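# Pull out and quarter-turn the right-side yellow rod

## Task

Take the yellow rod closest to the right arm, draw it outward until it stops, rotate it 90 degrees so its figures are horizontal, and finish with neither arm (cables included) in contact with it.

## Robot and tools

Robot: two 6-joint arms, left_arm and right_arm, each with a parallel two-finger gripper and a fisheye wrist camera (cam_left_wrist, cam_right_wrist, both 672x504). The fingers point along the gripper's +z and open along its y. end_effector_position is the point between the pads, roughly 1 cm short of the fingertips.

Frames: the scene frame sits on the table top halfway between the arms, +x out over the table, +z up, left_arm toward +y. Hand positions (metres) and quaternions (wxyz) in results are given in each arm's own base frame. Calibrated bases: left_arm at (-0.028, +0.289, +0.027), right_arm at (-0.040, -0.349, +0.007), both nearly unrotated and upright. Reported hand poses may be a few cm off, worse at long reach.

Row layout (used by execute_actions and move): one flat list of 14 numbers, each in [-1, 1]. First left_arm's 7, then right_arm's 7. Per arm the order is: wrist pitch (joint4), shoulder (joint2), wrist yaw (joint5), wrist roll (joint6), elbow (joint3), waist (joint1), opening. The six joint numbers are offsets, not poses: they are added to the arm's Joint targets as they stood when the action (or move) began. Scale: 1.0 equals 2.224 rad for shoulder, elbow and waist, and 8.485 rad for the three wrist joints. Opening is absolute: +1 fully open, -1 shut; in between, the fingers go to where grip_measured reads that value. Always write all 14 numbers; a 0 in an opening slot commands closed-ish 0, so resend the current opening to leave a gripper alone, and send zeros for joints you want held.

Joint ranges (rad): waist -2.618..3.054, shoulder 0..3.142, elbow 0..3.142, wrist pitch -1.571..1.571, wrist yaw -1.571..1.571, wrist roll -2.094..2.094. Asking more than 0.059 rad beyond a limit gets the action rejected for both arms; if the first action of a call fails this, the whole call is rejected. "joint sent to its limit" means a joint was clipped at its end.

execute_actions(actions, cameras): actions is a list of actions; each action is up to 15 rows, one per 1/30 s step, the last row held to fill 15 steps (0.5 s per action). Every row within an action counts from the same starting targets, so repeating an offset in a later action moves further. An empty list just reports state. cameras picks which images come back (omitted/null/["all"] = all, [] = none).

move(target, speed, blend, opening_speed, blocking, cameras): target is one 14-number row or a list of up to 15 rows, all offsets from the same current Joint targets. Joints travel together along paths, so the gripper arcs; there is no collision avoidance. speed is rad/s for the joint with furthest to go, 0.01 to 12.57 (default 0.5), one value or one per target. blend (rad) rounds corners of a list. opening_speed (>= 0.2 per s on the -1..+1 scale) ramps the fingers. blocking=false returns after about 0.5 s while motion continues. Paths take at least 0.5 s, total under 10 s. The extra "move:" line reports done, off_target (at rest but a joint over 0.035 rad off), moving, held or fault; limits=held means steps were withheld. done does not prove there was no contact.

wait(seconds 0-10) lets time pass under the last command. stop brakes a running move. zoom_image(camera, region=[x0,y0,x1,y1], at most 504x504 px) enlarges part of the latest image of a wrist camera. read_manual gives licence text only. finished_scene(scene) ends the scene irreversibly; call it only when the rod is out, turned, and released.

Result lines: Joint positions and Joint velocities per arm in the row order above (rad, rad/s) plus finger gap (m; 0.094 fully open). Joint targets is the base for your next offsets. grip_measured is finger opening on the command scale (may read up to ~2.7 mm wide when empty). Joint torques follow the same order, include gravity and friction, have offsets and noise, and numbers 2, 5, 6 wrap at ±28 N m. Tool commands shows current gripper commands. "joint command not followed" means a clearance check altered targets. Action results also list joint positions at some steps. Camera calibration shifts are listed when they change.

Motion notes: joints are speed limited and targets cannot lead measured angles by more than 0.339 rad (big joints) or 2.2 rad (wrist); targets that would move the hand over 200 mm are scaled back. Tiny moves may not start. To stop pressing on something, command targets back past the measured positions. Grip force is about 50-64 N per pad; closing about 0.05 below the contact reading already presses at full force.

Avoid: hitting or pressing between the two arms (can fail the scene), fast impacts with the rod or table, shoving hard, dropping or releasing things still moving, and arm stops. Holding loads, long stretches or pushing at unreachable poses heat motors: MOTOR HOT at 75 °C, at 90 °C the arm folds and goes idle, at 100 °C it collapses. Simulation keeps running while you think, so plan briefly. At the end, open and withdraw so no gripper or camera cable touches the rod.

Each tool is called by a JSON object that holds its "op" and its "data", one argument or row to a line.

## Session

{"op": "execute_actions", "data": {
  "actions": []
}}

Scene clock: 0.00 s.
left_arm: end_effector_position=(+0.4007, +0.0076, +0.1253) grip_measured=+1.000 end_effector_quat_wxyz=(+0.625, -0.028, +0.778, +0.057) | right_arm: end_effector_position=(+0.3999, -0.0295, +0.1148) grip_measured=+1.000 end_effector_quat_wxyz=(+0.608, +0.063, +0.791, -0.024)
Joint names: [wrist pitch, shoulder, wrist yaw, wrist roll, elbow, waist]
Joint positions: left_arm=[0.966 1.539 -0.191 0.014 0.356 -0.068 0.094] | right_arm=[0.914 1.54 0.071 0.059 0.363 -0.045 0.094]
Joint velocities: within noise
Joint torques (N m): no reading
Heat: left arm: 47 °C; right arm: 43 °C.
Joint targets: left_arm=[0.959 1.536 -0.192 0.014 0.359 -0.068] | right_arm=[0.904 1.537 0.071 0.060 0.366 -0.045]
Tool commands: left_gripper/opening=+1.0 right_gripper/opening=+1.0

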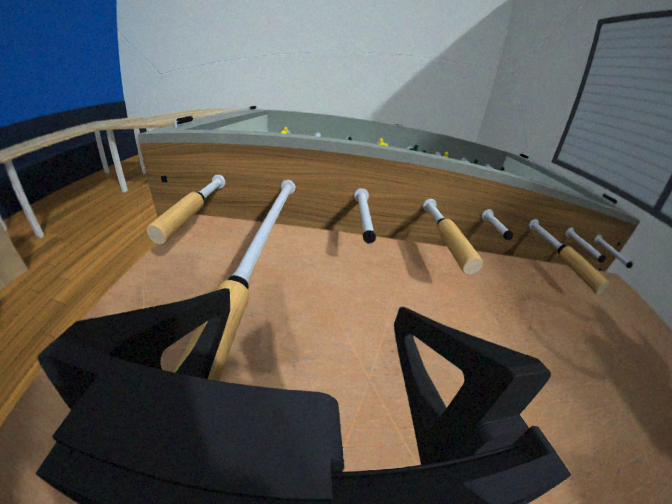

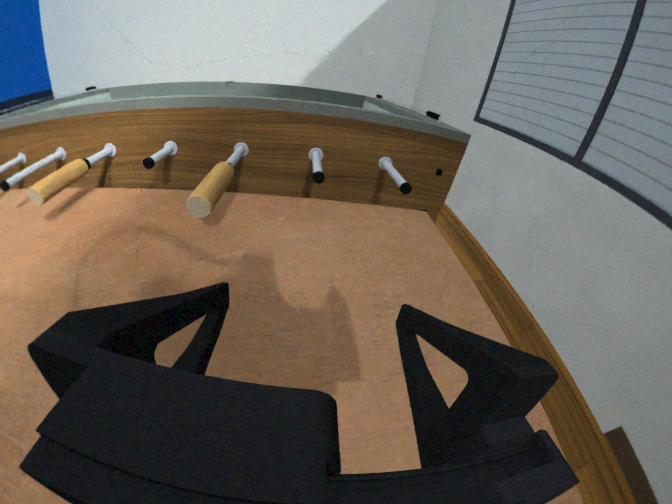

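{"op": "zoom_image", "data": {
  "camera": "cam_right_wrist",
  "region": [0, 60, 480, 240]
}}

{"op": "zoom_image", "data": {
  "camera": "cam_left_wrist",
  "region": [140, 90, 644, 310]
}}

Scaled by 1.050 from the camera's 672x504 image, which has a finer 960x720 frame.

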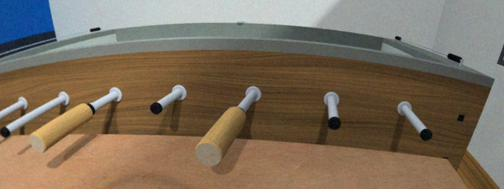

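Scaled by 1.000.

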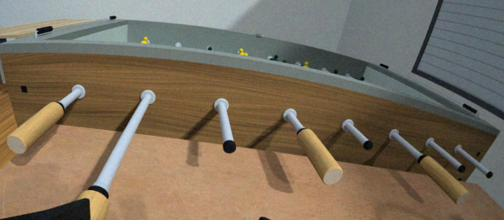

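{"op": "move", "data": {
  "target": [0,0,0,0,0,0,1,-0.1935,0.3482,-0.0084,0.0242,0.8141,0.0973,1],
  "speed": 1.0
}}

Scene clock: 80.50 s.
left_arm: end_effector_position=(+0.4007, +0.0076, +0.1253) grip_measured=+1.000 end_effector_quat_wxyz=(+0.625, -0.028, +0.778, +0.057) | right_arm: end_effector_position=(+0.5965, +0.1014, +0.1531) grip_measured=+1.000 end_effector_quat_wxyz=(+0.337, +0.042, +0.938, +0.069)
Joint names: [wrist pitch, shoulder, wrist yaw, wrist roll, elbow, waist]
Joint positions: left_arm=[0.966 1.539 -0.191 0.014 0.356 -0.068 0.094] | right_arm=[-0.726 2.287 0.007 0.256 2.146 0.169 0.094]
Joint velocities: within noise
Joint torques (N m): left_arm=[1.83 -6.35 -0.05 0.01 5.38 -0.06] | right_arm=[1.17 -10.15 -0.05 0.11 9.52 0.28]
Heat: left arm: 46 °C; right arm: 43 °C.
Joint targets: left_arm=[0.959 1.536 -0.192 0.014 0.359 -0.068] | right_arm=[-0.738 2.312 0.000 0.265 2.177 0.172]
move: done
camera_calibration:
cam_right_wrist: T_world_to_cam=[[0.0740526, -0.997233, -0.00655779, 0.0487296], [-0.955523, -0.0690699, -0.286714, 0.653506], [0.285468, 0.027498, -0.957994, 0.0913628], [0, 0, 0, 1]] pos_world=[0.59475, 0.09122, 0.275214]

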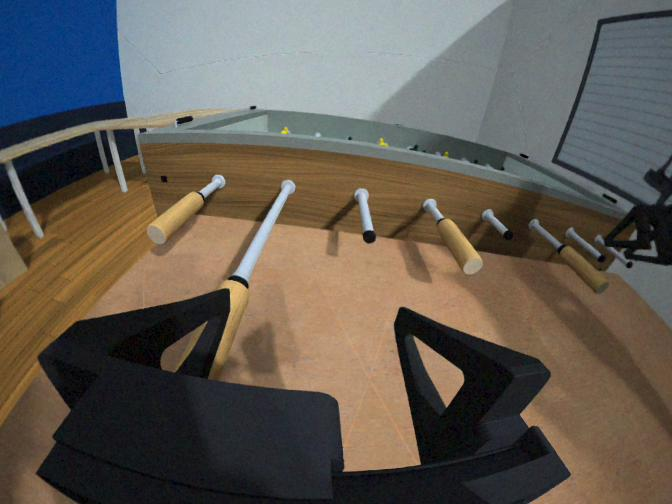

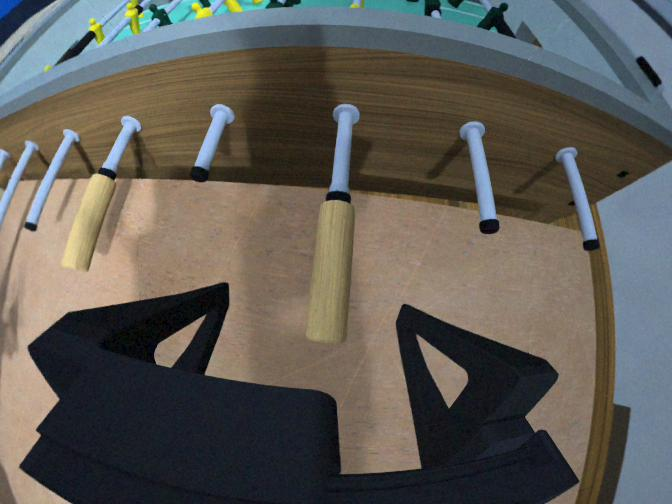

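{"op": "zoom_image", "data": {
  "camera": "cam_right_wrist",
  "region": [40, 0, 540, 120]
}}

Scaled by 1.008 from the camera's 672x504 image, which has a finer 960x720 frame.

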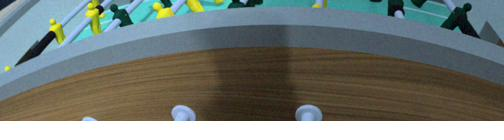

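{"op": "move", "data": {
  "target": [0,0,0,0,0,0,1,0.0301,0.0382,0,-0.0014,-0.0766,-0.0046,1],
  "speed": 0.3
}}

Scene clock: 106.23 s.
left_arm: end_effector_position=(+0.4007, +0.0076, +0.1253) grip_measured=+1.000 end_effector_quat_wxyz=(+0.625, -0.028, +0.778, +0.057) | right_arm: end_effector_position=(+0.6173, +0.1050, +0.0876) grip_measured=+1.000 end_effector_quat_wxyz=(+0.348, +0.042, +0.934, +0.072)
Joint names: [wrist pitch, shoulder, wrist yaw, wrist roll, elbow, waist]
Joint positions: left_arm=[0.966 1.539 -0.191 0.014 0.356 -0.068 0.094] | right_arm=[-0.491 2.376 0.007 0.256 2.024 0.169 0.094]
Joint velocities: within noise
Joint torques (N m): left_arm=[1.85 -6.37 -0.03 0 5.29 -0.06] | right_arm=[1.39 -11.07 -0.05 -0.02 5.87 -0.64]
Heat: left arm: 45 °C; right arm: 46 °C.
Joint targets: left_arm=[0.959 1.536 -0.192 0.014 0.359 -0.068] | right_arm=[-0.482 2.397 0.000 0.254 2.007 0.161]
move: done
camera_calibration:
cam_right_wrist: T_world_to_cam=[[0.073928, -0.997223, -0.00903098, 0.0505375], [-0.94861, -0.0675243, -0.30916, 0.652466], [0.307692, 0.0314225, -0.950967, 0.00784989], [0, 0, 0, 1]] pos_world=[0.612785, 0.0942079, 0.209638]

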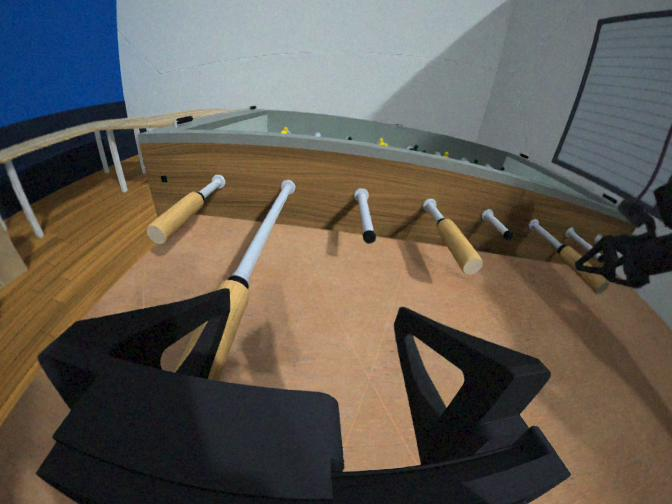

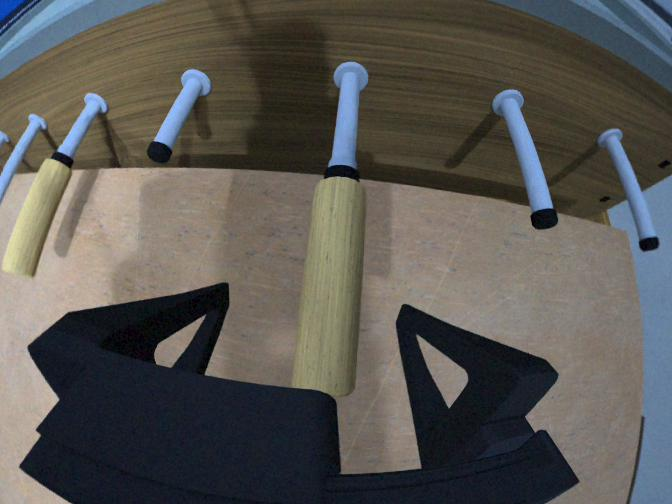

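{"op": "move", "data": {
  "target": [0,0,0,0,0,0,1,0.0,0.0135,0,0,0,-0.002,1],
  "speed": 0.3,
  "cameras": ["cam_right_wrist"]
}}

{"op": "move", "data": {
  "target": [0,0,0,0,0,0,1,0,0,0,0,0,0,-1],
  "opening_speed": 1,
  "cameras": ["cam_right_wrist"]
}}

Scene clock: 117.73 s.
left_arm: end_effector_position=(+0.4007, +0.0076, +0.1253) grip_measured=+1.000 end_effector_quat_wxyz=(+0.625, -0.028, +0.778, +0.057) | right_arm: end_effector_position=(+0.6175, +0.1024, +0.0716) grip_measured=+1.000 end_effector_quat_wxyz=(+0.338, +0.044, +0.938, +0.069)
Joint names: [wrist pitch, shoulder, wrist yaw, wrist roll, elbow, waist]
Joint positions: left_arm=[0.966 1.539 -0.191 0.014 0.356 -0.068 0.094] | right_arm=[-0.487 2.404 0.007 0.256 2.024 0.165 0.094]
Joint velocities: within noise
Joint torques (N m): left_arm=[1.83 -6.39 -0.05 0 5.35 -0.05] | right_arm=[1.36 -10.85 -0.04 -0.02 5.61 -0.66]
Heat: left arm: 45 °C; right arm: 47 °C.
Joint targets: left_arm=[0.959 1.536 -0.192 0.014 0.359 -0.068] | right_arm=[-0.482 2.427 0.000 0.254 2.007 0.157]
move: done
camera_calibration:
cam_right_wrist: T_world_to_cam=[[0.0696241, -0.99755, -0.00677835, 0.0503383], [-0.955721, -0.064754, -0.287063, 0.649965], [0.285921, 0.0264647, -0.957888, 0.00709094], [0, 0, 0, 1]] pos_world=[0.615652, 0.0921151, 0.193714]
Images, in order (width x height): cam_right_wrist 672x504.

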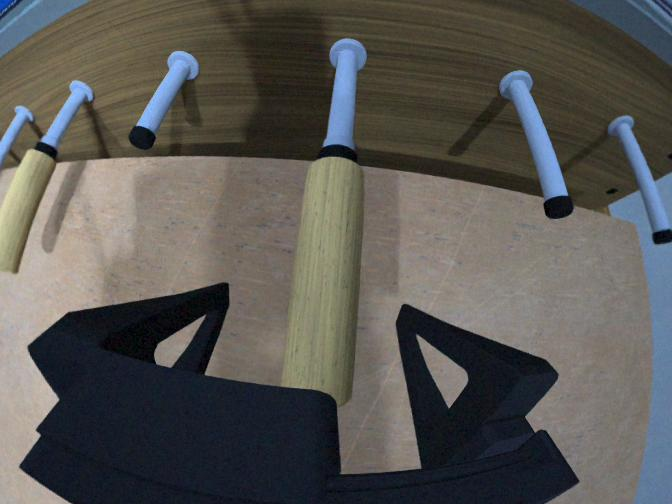

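Scene clock: 119.93 s.
left_arm: end_effector_position=(+0.4007, +0.0076, +0.1253) grip_measured=+1.000 end_effector_quat_wxyz=(+0.625, -0.028, +0.778, +0.057) | right_arm: end_effector_position=(+0.6171, +0.1031, +0.0714) grip_measured=-0.302 end_effector_quat_wxyz=(+0.337, +0.040, +0.938, +0.069)
Joint names: [wrist pitch, shoulder, wrist yaw, wrist roll, elbow, waist]
Joint positions: left_arm=[0.966 1.539 -0.191 0.014 0.356 -0.068 0.094] | right_arm=[-0.488 2.404 0.003 0.249 2.024 0.165 0.033]
Joint velocities: within noise
Joint torques (N m): left_arm=[1.83 -6.35 -0.04 0.02 5.33 -0.08] | right_arm=[1.37 -10.97 0 0.05 5.82 -0.68]
Heat: left arm: 45 °C; right arm: 47 °C.
Joint targets: left_arm=[0.959 1.536 -0.192 0.014 0.359 -0.068] | right_arm=[-0.482 2.427 0.000 0.253 2.007 0.157]
move: done
camera_calibration:
cam_right_wrist: T_world_to_cam=[[0.077544, -0.996974, -0.00540545, 0.04596], [-0.955459, -0.0727643, -0.286012, 0.65027], [0.284753, 0.0273432, -0.958211, 0.00770085], [0, 0, 0, 1]] pos_world=[0.615549, 0.0929268, 0.193612]
Images, in order (width x height): cam_right_wrist 672x504.

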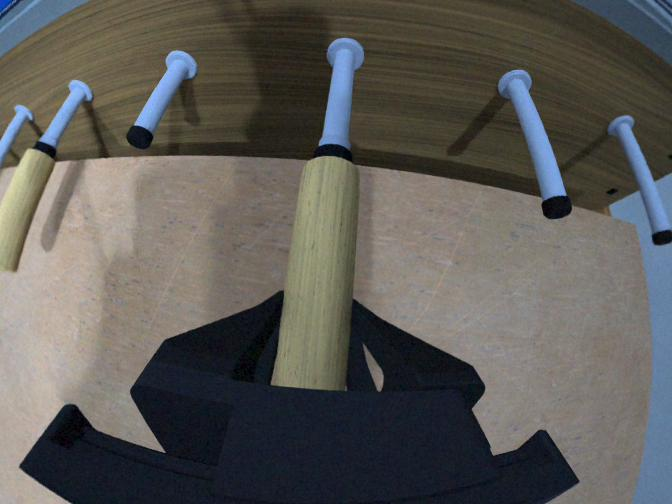

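{"op": "move", "data": {
  "target": [
    [0,0,0,0,0,0,1,0.0208,-0.1228,0,0.0041,-0.2047,0.0112,-1],
    [0,0,0,0,0,0,1,0.0344,-0.2304,0,0.009,-0.3643,0.0252,-1]
  ],
  "speed": 0.35,
  "blend": 0.1
}}

Scene clock: 139.67 s.
left_arm: end_effector_position=(+0.4007, +0.0076, +0.1253) grip_measured=+1.000 end_effector_quat_wxyz=(+0.625, -0.028, +0.778, +0.057) | right_arm: end_effector_position=(+0.4885, +0.1021, +0.0650) grip_measured=-0.302 end_effector_quat_wxyz=(+0.335, +0.047, +0.937, +0.086)
Joint names: [wrist pitch, shoulder, wrist yaw, wrist roll, elbow, waist]
Joint positions: left_arm=[0.966 1.539 -0.191 0.014 0.356 -0.068 0.094] | right_arm=[-0.164 1.926 0.003 0.305 1.225 0.205 0.033]
Joint velocities: within noise
Joint torques (N m): left_arm=[1.85 -6.37 -0.03 0.02 5.35 0.01] | right_arm=[1.1 -9.65 0 0.28 4.46 0.73]
Heat: left arm: 45 °C; right arm: 48 °C.
Joint targets: left_arm=[0.959 1.536 -0.192 0.014 0.359 -0.068] | right_arm=[-0.190 1.914 0.000 0.330 1.196 0.213]
move: done
camera_calibration:
cam_right_wrist: T_world_to_cam=[[0.0752539, -0.996304, -0.041421, 0.0582738], [-0.956383, -0.060356, -0.285812, 0.524564], [0.282256, 0.0611228, -0.95739, 0.0359243], [0, 0, 0, 1]] pos_world=[0.487159, 0.0875232, 0.186734]

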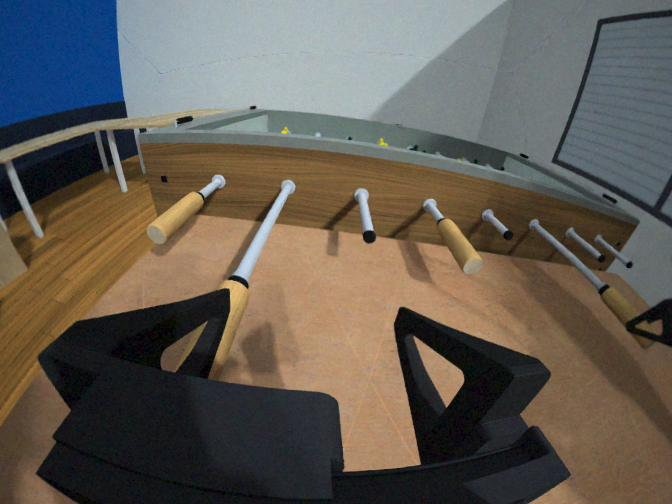

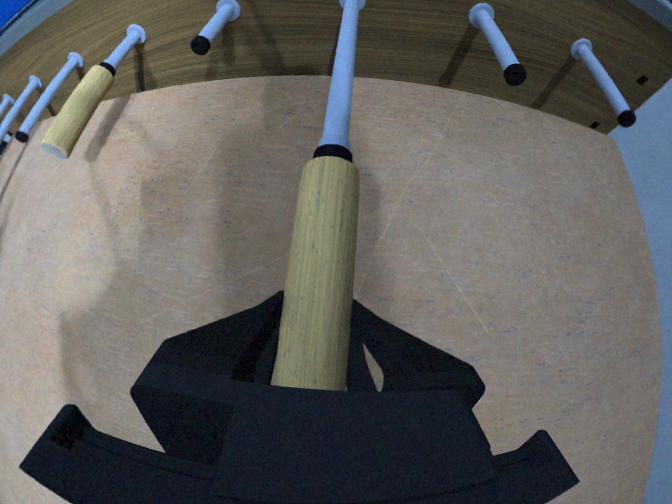

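{"op": "move", "data": {
  "target": [0,0,0,0,0,0,1,0.0047,-0.1142,0,0.0012,-0.1331,0.0166,-1],
  "speed": 0.3
}}

Scene clock: 152.33 s.
left_arm: end_effector_position=(+0.4007, +0.0076, +0.1253) grip_measured=+1.000 end_effector_quat_wxyz=(+0.625, -0.028, +0.778, +0.057) | right_arm: end_effector_position=(+0.4818, +0.1013, +0.0756) grip_measured=-0.307 end_effector_quat_wxyz=(+0.423, +0.053, +0.899, +0.103)
Joint names: [wrist pitch, shoulder, wrist yaw, wrist roll, elbow, waist]
Joint positions: left_arm=[0.966 1.539 -0.191 0.014 0.356 -0.068 0.094] | right_arm=[0.175 1.839 0.029 0.32 0.995 0.216 0.033]
Joint velocities: within noise
Joint torques (N m): left_arm=[1.84 -6.37 -0.04 0 5.33 -0.05] | right_arm=[-1.34 -22.86 -0.28 0.23 -0.43 3.07]
Heat: left arm: 45 °C; right arm: 47 °C.
Joint targets: left_arm=[0.959 1.536 -0.192 0.014 0.359 -0.068] | right_arm=[-0.151 1.660 0.000 0.340 0.900 0.250]
move: off_target (right_arm); right_arm: the wrist pitch is farthest, 0.325 rad from its target
camera_calibration:
cam_right_wrist: T_world_to_cam=[[0.0667369, -0.995886, -0.0612949, 0.0640737], [-0.884894, -0.0306927, -0.46478, 0.49734], [0.460987, 0.0852575, -0.883302, -0.0461864], [0, 0, 0, 1]] pos_world=[0.457108, 0.0830126, 0.194285]

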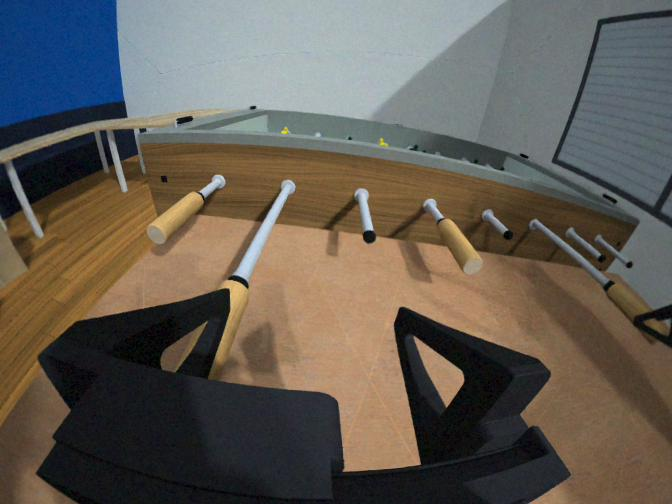

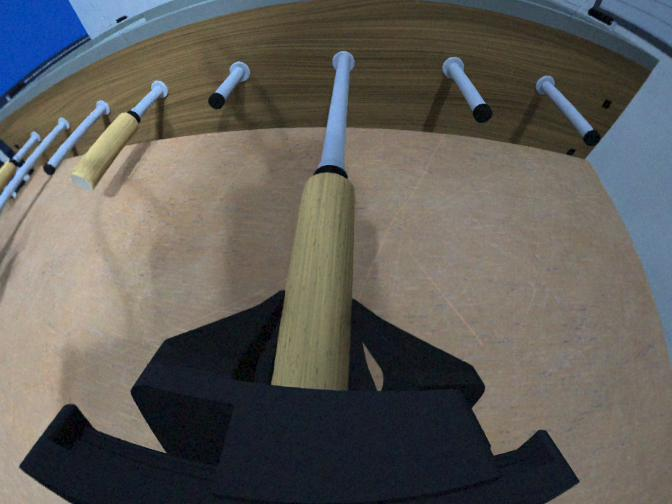

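{"op": "move", "data": {
  "target": [0,0,0,0,0,0,1,-0.0046,0.1110,0,-0.0012,0.1349,-0.0166,-1],
  "speed": 0.5,
  "cameras": []
}}

{"op": "move", "data": {
  "target": [0,0,0,0,0,0,1,0,0,0,0,0,0,1],
  "opening_speed": 2,
  "cameras": ["cam_right_wrist"]
}}

Scene clock: 207.70 s.
left_arm: end_effector_position=(+0.4007, +0.0076, +0.1253) grip_measured=+1.000 end_effector_quat_wxyz=(+0.625, -0.028, +0.778, +0.057) | right_arm: end_effector_position=(+0.4856, +0.1056, +0.0687) grip_measured=-0.307 end_effector_quat_wxyz=(+0.352, +0.045, +0.930, +0.090)
Joint names: [wrist pitch, shoulder, wrist yaw, wrist roll, elbow, waist]
Joint positions: left_arm=[0.966 1.539 -0.191 0.014 0.356 -0.068 0.094] | right_arm=[-0.104 1.899 0.011 0.309 1.177 0.216 0.033]
Joint velocities: within noise
Joint torques (N m): left_arm=[1.84 -6.35 -0.05 0.01 5.35 -0.03] | right_arm=[0.63 -8.01 -0.08 0.23 8.38 -0.23]
Heat: left arm: 44 °C; right arm: 59 °C.
Joint targets: left_arm=[0.959 1.536 -0.192 0.014 0.359 -0.068] | right_arm=[-0.190 1.907 0.000 0.330 1.200 0.213]
move: off_target (right_arm); right_arm: the wrist pitch is farthest, 0.086 rad from its target
No camera images: "cameras" was empty.

Scene clock: 208.93 s.
left_arm: end_effector_position=(+0.4007, +0.0076, +0.1253) grip_measured=+1.000 end_effector_quat_wxyz=(+0.625, -0.028, +0.778, +0.057) | right_arm: end_effector_position=(+0.4716, +0.1027, +0.0567) grip_measured=+0.998 end_effector_quat_wxyz=(+0.317, +0.051, +0.943, +0.083)
Joint names: [wrist pitch, shoulder, wrist yaw, wrist roll, elbow, waist]
Joint positions: left_arm=[0.966 1.539 -0.191 0.014 0.356 -0.068 0.094] | right_arm=[-0.182 1.9 0.008 0.321 1.179 0.215 0.094]
Joint velocities: within noise
Joint torques (N m): left_arm=[1.83 -6.35 -0.05 0.01 5.33 -0.06] | right_arm=[1.21 -7.97 -0.06 0.11 8.1 -0.21]
Heat: left arm: 44 °C; right arm: 58 °C.
Joint targets: left_arm=[0.959 1.536 -0.192 0.014 0.359 -0.068] | right_arm=[-0.190 1.907 0.000 0.330 1.200 0.213]
move: done
camera_calibration:
cam_right_wrist: T_world_to_cam=[[0.0683662, -0.996762, -0.0423268, 0.0632157], [-0.967151, -0.0558039, -0.248003, 0.508546], [0.244838, 0.0578914, -0.967834, 0.0512447], [0, 0, 0, 1]] pos_world=[0.474972, 0.0884232, 0.178393]
Images, in order (width x height): cam_right_wrist 672x504.

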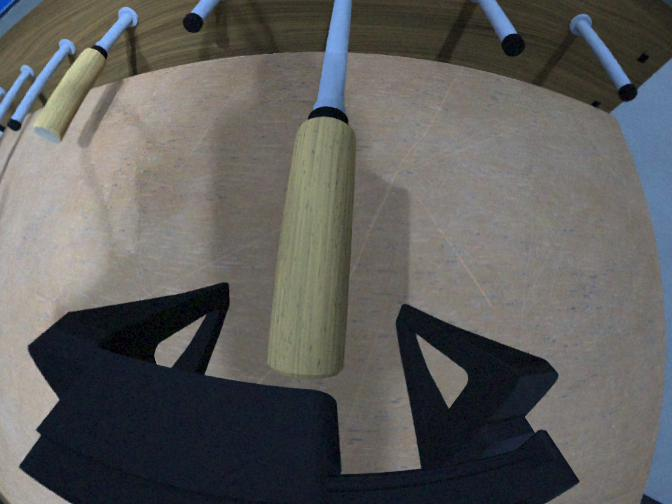

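{"op": "move", "data": {
  "target": [0,0,0,0,0,0,1,-0.0178,0.0436,0.0593,-0.0266,0.0755,0.0764,1],
  "speed": 0.5
}}

Scene clock: 218.10 s.
left_arm: end_effector_position=(+0.4007, +0.0076, +0.1253) grip_measured=+1.000 end_effector_quat_wxyz=(+0.625, -0.028, +0.778, +0.057) | right_arm: end_effector_position=(+0.4814, +0.1019, +0.0729) grip_measured=+0.998 end_effector_quat_wxyz=(+0.332, -0.055, +0.929, -0.158)
Joint names: [wrist pitch, shoulder, wrist yaw, wrist roll, elbow, waist]
Joint positions: left_arm=[0.966 1.539 -0.191 0.014 0.356 -0.068 0.094] | right_arm=[-0.332 1.983 0.492 0.107 1.339 0.378 0.094]
Joint velocities: within noise
Joint torques (N m): left_arm=[1.82 -6.34 -0.04 0.01 5.34 -0.03] | right_arm=[1.09 -7.69 0.45 -0.01 8.79 0.42]
Heat: left arm: 44 °C; right arm: 54 °C.
Joint targets: left_arm=[0.959 1.536 -0.192 0.014 0.359 -0.068] | right_arm=[-0.341 2.004 0.503 0.104 1.368 0.383]
move: done
camera_calibration:
cam_right_wrist: T_world_to_cam=[[0.103905, -0.878789, 0.465761, -0.00370943], [-0.953825, -0.220737, -0.203697, 0.529191], [0.281817, -0.42309, -0.861147, 0.0880193], [0, 0, 0, 1]] pos_world=[0.480336, 0.150792, 0.18532]

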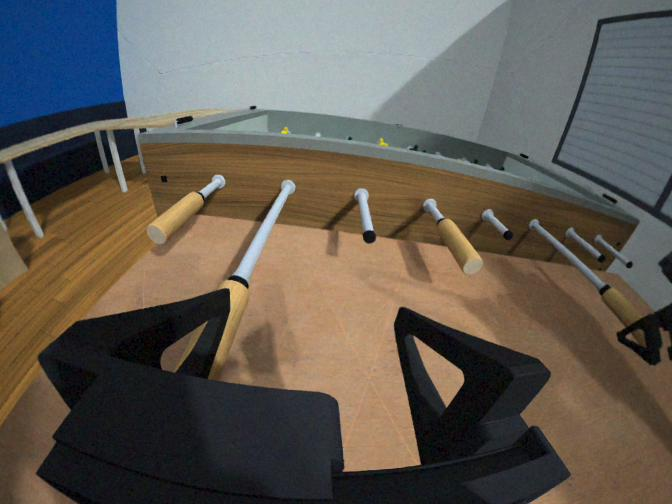

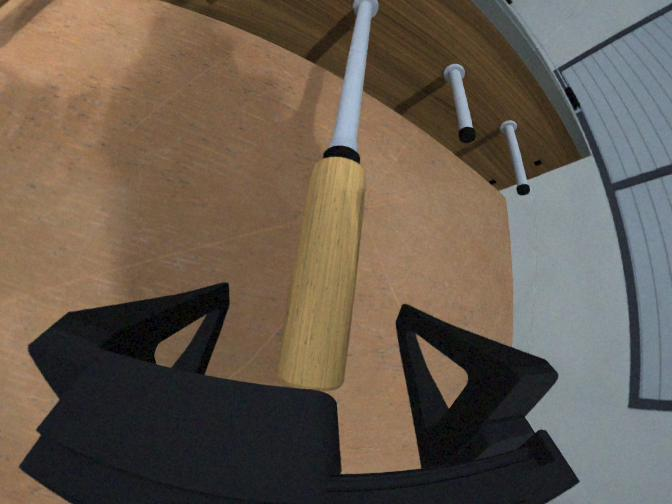

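{"op": "move", "data": {
  "target": [0,0,0,0,0,0,1,0,0,0,0,0,0,-1],
  "opening_speed": 1.5,
  "cameras": []
}}

{"op": "move", "data": {
  "target": [
    [0,0,0,0,0,0,1,0.0122,-0.0351,-0.0454,0.0145,-0.0441,-0.0598,-1],
    [0,0,0,0,0,0,1,0.0325,-0.0477,-0.0911,0.0325,-0.0964,-0.1223,-1],
    [0,0,0,0,0,0,1,0.0664,-0.0166,-0.1335,0.0602,-0.1376,-0.1754,-1],
    [0,0,0,0,0,0,1,0.1236,0.0472,-0.1642,0.105,-0.1803,-0.2073,-1]
  ],
  "speed": 0.5,
  "blend": 0.1
}}

Scene clock: 232.83 s.
left_arm: end_effector_position=(+0.4007, +0.0076, +0.1253) grip_measured=+1.000 end_effector_quat_wxyz=(+0.625, -0.028, +0.778, +0.057) | right_arm: end_effector_position=(+0.4812, +0.1007, +0.0731) grip_measured=-0.309 end_effector_quat_wxyz=(+0.331, -0.054, +0.928, -0.161)
Joint names: [wrist pitch, shoulder, wrist yaw, wrist roll, elbow, waist]
Joint positions: left_arm=[0.966 1.539 -0.191 0.014 0.356 -0.068 0.094] | right_arm=[-0.333 1.983 0.498 0.108 1.339 0.378 0.032]
Joint velocities: within noise
Joint torques (N m): left_arm=[1.84 -6.34 -0.05 0.01 5.31 -0.02] | right_arm=[1.09 -7.68 0.35 -0.03 8.79 0.42]
Heat: left arm: 44 °C; right arm: 51 °C.
Joint targets: left_arm=[0.959 1.536 -0.192 0.014 0.359 -0.068] | right_arm=[-0.341 2.004 0.503 0.104 1.368 0.383]
move: done
No camera images: "cameras" was empty.

Scene clock: 236.73 s.
left_arm: end_effector_position=(+0.4007, +0.0076, +0.1253) grip_measured=+1.000 end_effector_quat_wxyz=(+0.625, -0.028, +0.778, +0.057) | right_arm: end_effector_position=(+0.4911, +0.1018, +0.0729) grip_measured=-0.309 end_effector_quat_wxyz=(+0.289, +0.181, +0.778, +0.527)
Joint names: [wrist pitch, shoulder, wrist yaw, wrist roll, elbow, waist]
Joint positions: left_arm=[0.966 1.539 -0.191 0.014 0.356 -0.068 0.094] | right_arm=[0.68 2.1 -0.863 0.956 0.98 -0.071 0.032]
Joint velocities: within noise
Joint torques (N m): left_arm=[1.85 -6.38 -0.06 0.01 5.34 -0.06] | right_arm=[1.74 -8.38 -0.49 0.4 4.26 -0.64]
Heat: left arm: 44 °C; right arm: 51 °C.
Joint targets: left_arm=[0.959 1.536 -0.192 0.014 0.359 -0.068] | right_arm=[0.708 2.109 -0.890 0.995 0.967 -0.078]
move: off_target (right_arm); right_arm: the wrist roll is farthest, 0.039 rad from its target
camera_calibration:
cam_right_wrist: T_world_to_cam=[[0.127162, -0.511081, -0.850074, 0.0422333], [-0.947193, 0.191783, -0.256993, 0.497069], [0.294374, 0.837864, -0.459705, -0.0785713], [0, 0, 0, 1]] pos_world=[0.488579, -0.00791253, 0.127525]

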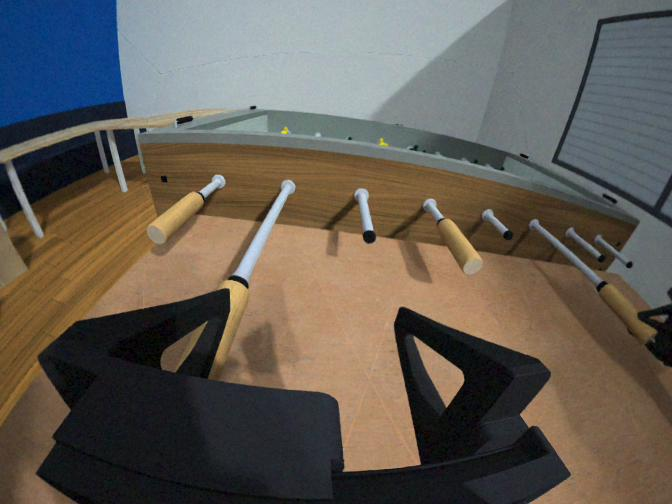

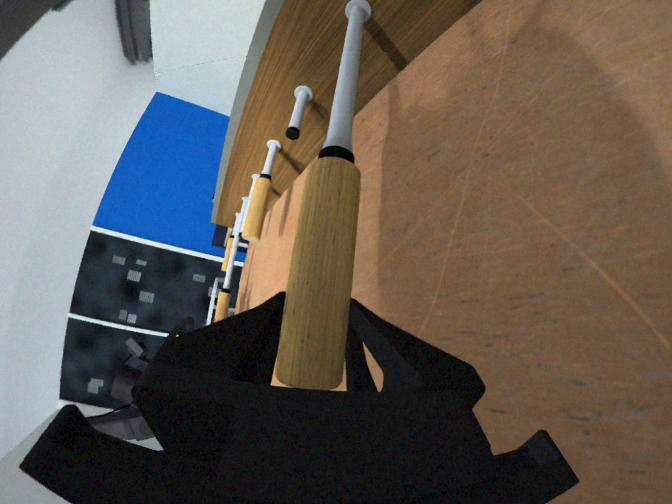

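{"op": "move", "data": {
  "target": [0,0,0,0,0,0,1,0.0156,-0.0038,-0.0057,0.0088,-0.0396,-0.0067,-1],
  "speed": 0.4
}}

Scene clock: 249.90 s.
left_arm: end_effector_position=(+0.4007, +0.0076, +0.1253) grip_measured=+1.000 end_effector_quat_wxyz=(+0.625, -0.028, +0.778, +0.057) | right_arm: end_effector_position=(+0.4823, +0.0975, +0.0736) grip_measured=-0.309 end_effector_quat_wxyz=(+0.294, +0.196, +0.761, +0.544)
Joint names: [wrist pitch, shoulder, wrist yaw, wrist roll, elbow, waist]
Joint positions: left_arm=[0.966 1.539 -0.191 0.014 0.356 -0.068 0.094] | right_arm=[0.814 2.1 -0.871 1.035 0.911 -0.083 0.032]
Joint velocities: within noise
Joint torques (N m): left_arm=[1.84 -6.41 -0.04 0.02 5.38 -0.08] | right_arm=[1.73 -8.7 -0.91 0.35 2.59 -0.85]
Heat: left arm: 44 °C; right arm: 49 °C.
Joint targets: left_arm=[0.959 1.536 -0.192 0.014 0.359 -0.068] | right_arm=[0.840 2.101 -0.939 1.070 0.879 -0.093]
move: off_target (right_arm); right_arm: the wrist yaw is farthest, 0.068 rad from its target
camera_calibration:
cam_right_wrist: T_world_to_cam=[[0.121523, -0.471188, -0.873621, 0.0424018], [-0.93989, 0.228347, -0.2539, 0.482464], [0.319123, 0.851962, -0.415115, -0.0886805], [0, 0, 0, 1]] pos_world=[0.47661, -0.0146375, 0.122728]

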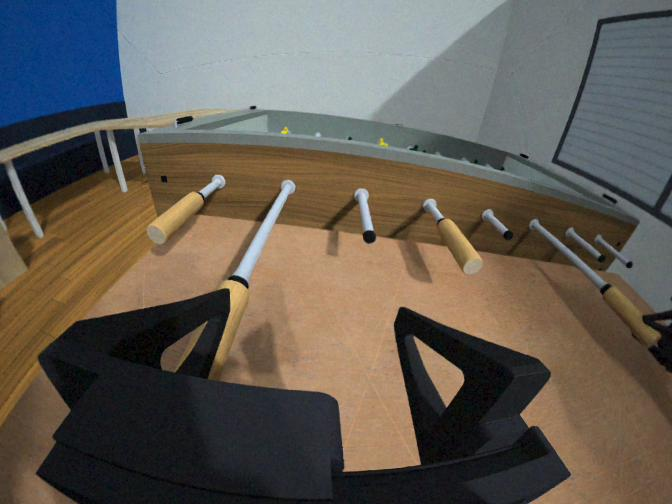

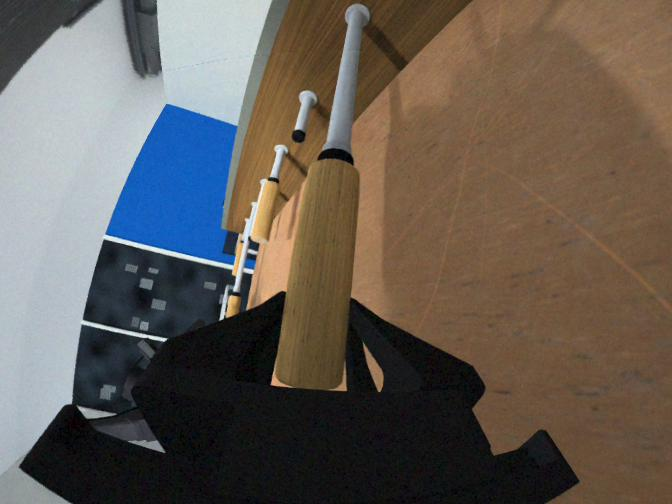

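{"op": "move", "data": {
  "target": [0,0,0,0,0,0,1,0,0,0,0,0,0,1],
  "opening_speed": 1.5,
  "cameras": ["cam_right_wrist"]
}}

{"op": "move", "data": {
  "target": [0,0,0,0,0,0,1,0,0,0,0,0,-0.18,1],
  "cameras": ["cam_right_wrist"]
}}

Scene clock: 258.03 s.
left_arm: end_effector_position=(+0.4007, +0.0076, +0.1253) grip_measured=+1.000 end_effector_quat_wxyz=(+0.625, -0.028, +0.778, +0.057) | right_arm: end_effector_position=(+0.4711, +0.1052, +0.0733) grip_measured=+0.998 end_effector_quat_wxyz=(+0.263, +0.195, +0.757, +0.566)
Joint names: [wrist pitch, shoulder, wrist yaw, wrist roll, elbow, waist]
Joint positions: left_arm=[0.966 1.539 -0.191 0.014 0.356 -0.068 0.094] | right_arm=[0.826 2.1 -0.931 1.076 0.894 -0.083 0.094]
Joint velocities: within noise
Joint torques (N m): left_arm=[1.85 -6.37 -0.05 0.01 5.35 -0.03] | right_arm=[1.61 -8.61 -0.26 -0.06 3.78 -0.85]
Heat: left arm: 44 °C; right arm: 49 °C.
Joint targets: left_arm=[0.959 1.536 -0.192 0.014 0.359 -0.068] | right_arm=[0.840 2.101 -0.939 1.070 0.879 -0.093]
move: done
camera_calibration:
cam_right_wrist: T_world_to_cam=[[0.112578, -0.422362, -0.899409, 0.0479992], [-0.957706, 0.19511, -0.211498, 0.478858], [0.264812, 0.885179, -0.382534, -0.072037], [0, 0, 0, 1]] pos_world=[0.472278, -0.00939126, 0.116892]
Images, in order (width x height): cam_right_wrist 672x504.

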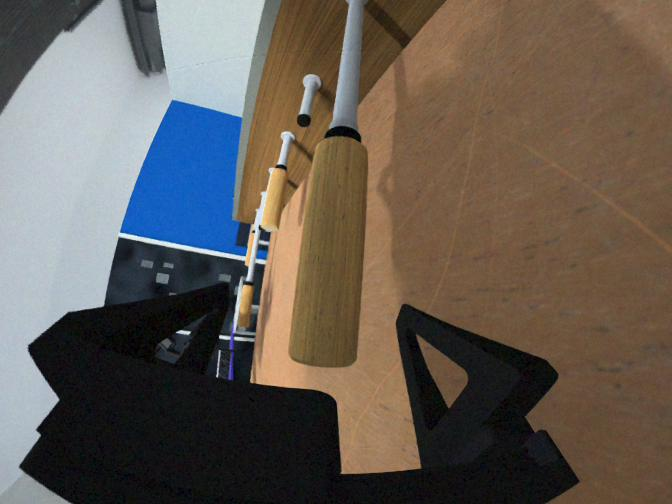

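Scene clock: 259.27 s.
left_arm: end_effector_position=(+0.4007, +0.0076, +0.1253) grip_measured=+1.000 end_effector_quat_wxyz=(+0.625, -0.028, +0.778, +0.057) | right_arm: end_effector_position=(+0.4733, -0.0926, +0.0737) grip_measured=+0.998 end_effector_quat_wxyz=(+0.373, +0.345, +0.701, +0.501)
Joint names: [wrist pitch, shoulder, wrist yaw, wrist roll, elbow, waist]
Joint positions: left_arm=[0.966 1.539 -0.191 0.014 0.356 -0.068 0.094] | right_arm=[0.827 2.1 -0.936 1.077 0.894 -0.498 0.094]
Joint velocities: within noise
Joint torques (N m): left_arm=[1.83 -6.37 -0.03 0.01 5.29 -0.08] | right_arm=[1.6 -8.59 -0.2 -0.07 3.78 0.64]
Heat: left arm: 44 °C; right arm: 49 °C.
Joint targets: left_arm=[0.959 1.536 -0.192 0.014 0.359 -0.068] | right_arm=[0.840 2.101 -0.939 1.070 0.879 -0.494]
move: done
camera_calibration:
cam_right_wrist: T_world_to_cam=[[-0.0639009, -0.430503, -0.900324, 0.0473952], [-0.800411, 0.560935, -0.21141, 0.479065], [0.596036, 0.70712, -0.380424, -0.0708754], [0, 0, 0, 1]] pos_world=[0.428722, -0.198203, 0.116987]
Images, in order (width x height): cam_right_wrist 672x504.

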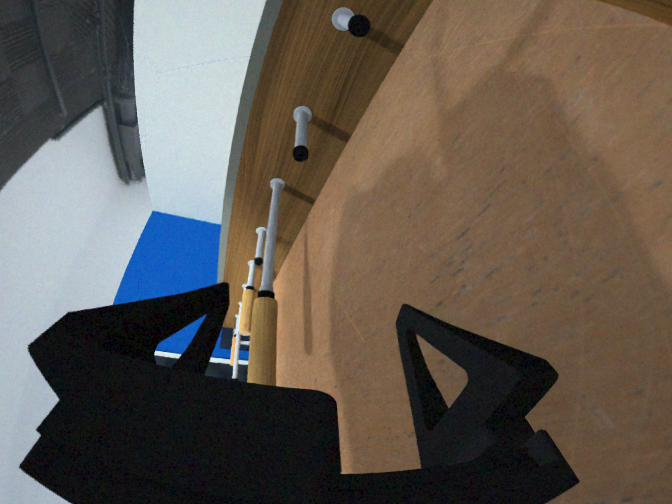

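{"op": "finished_scene", "data": {
  "scene": 1
}}

The scene is finished: the task was done.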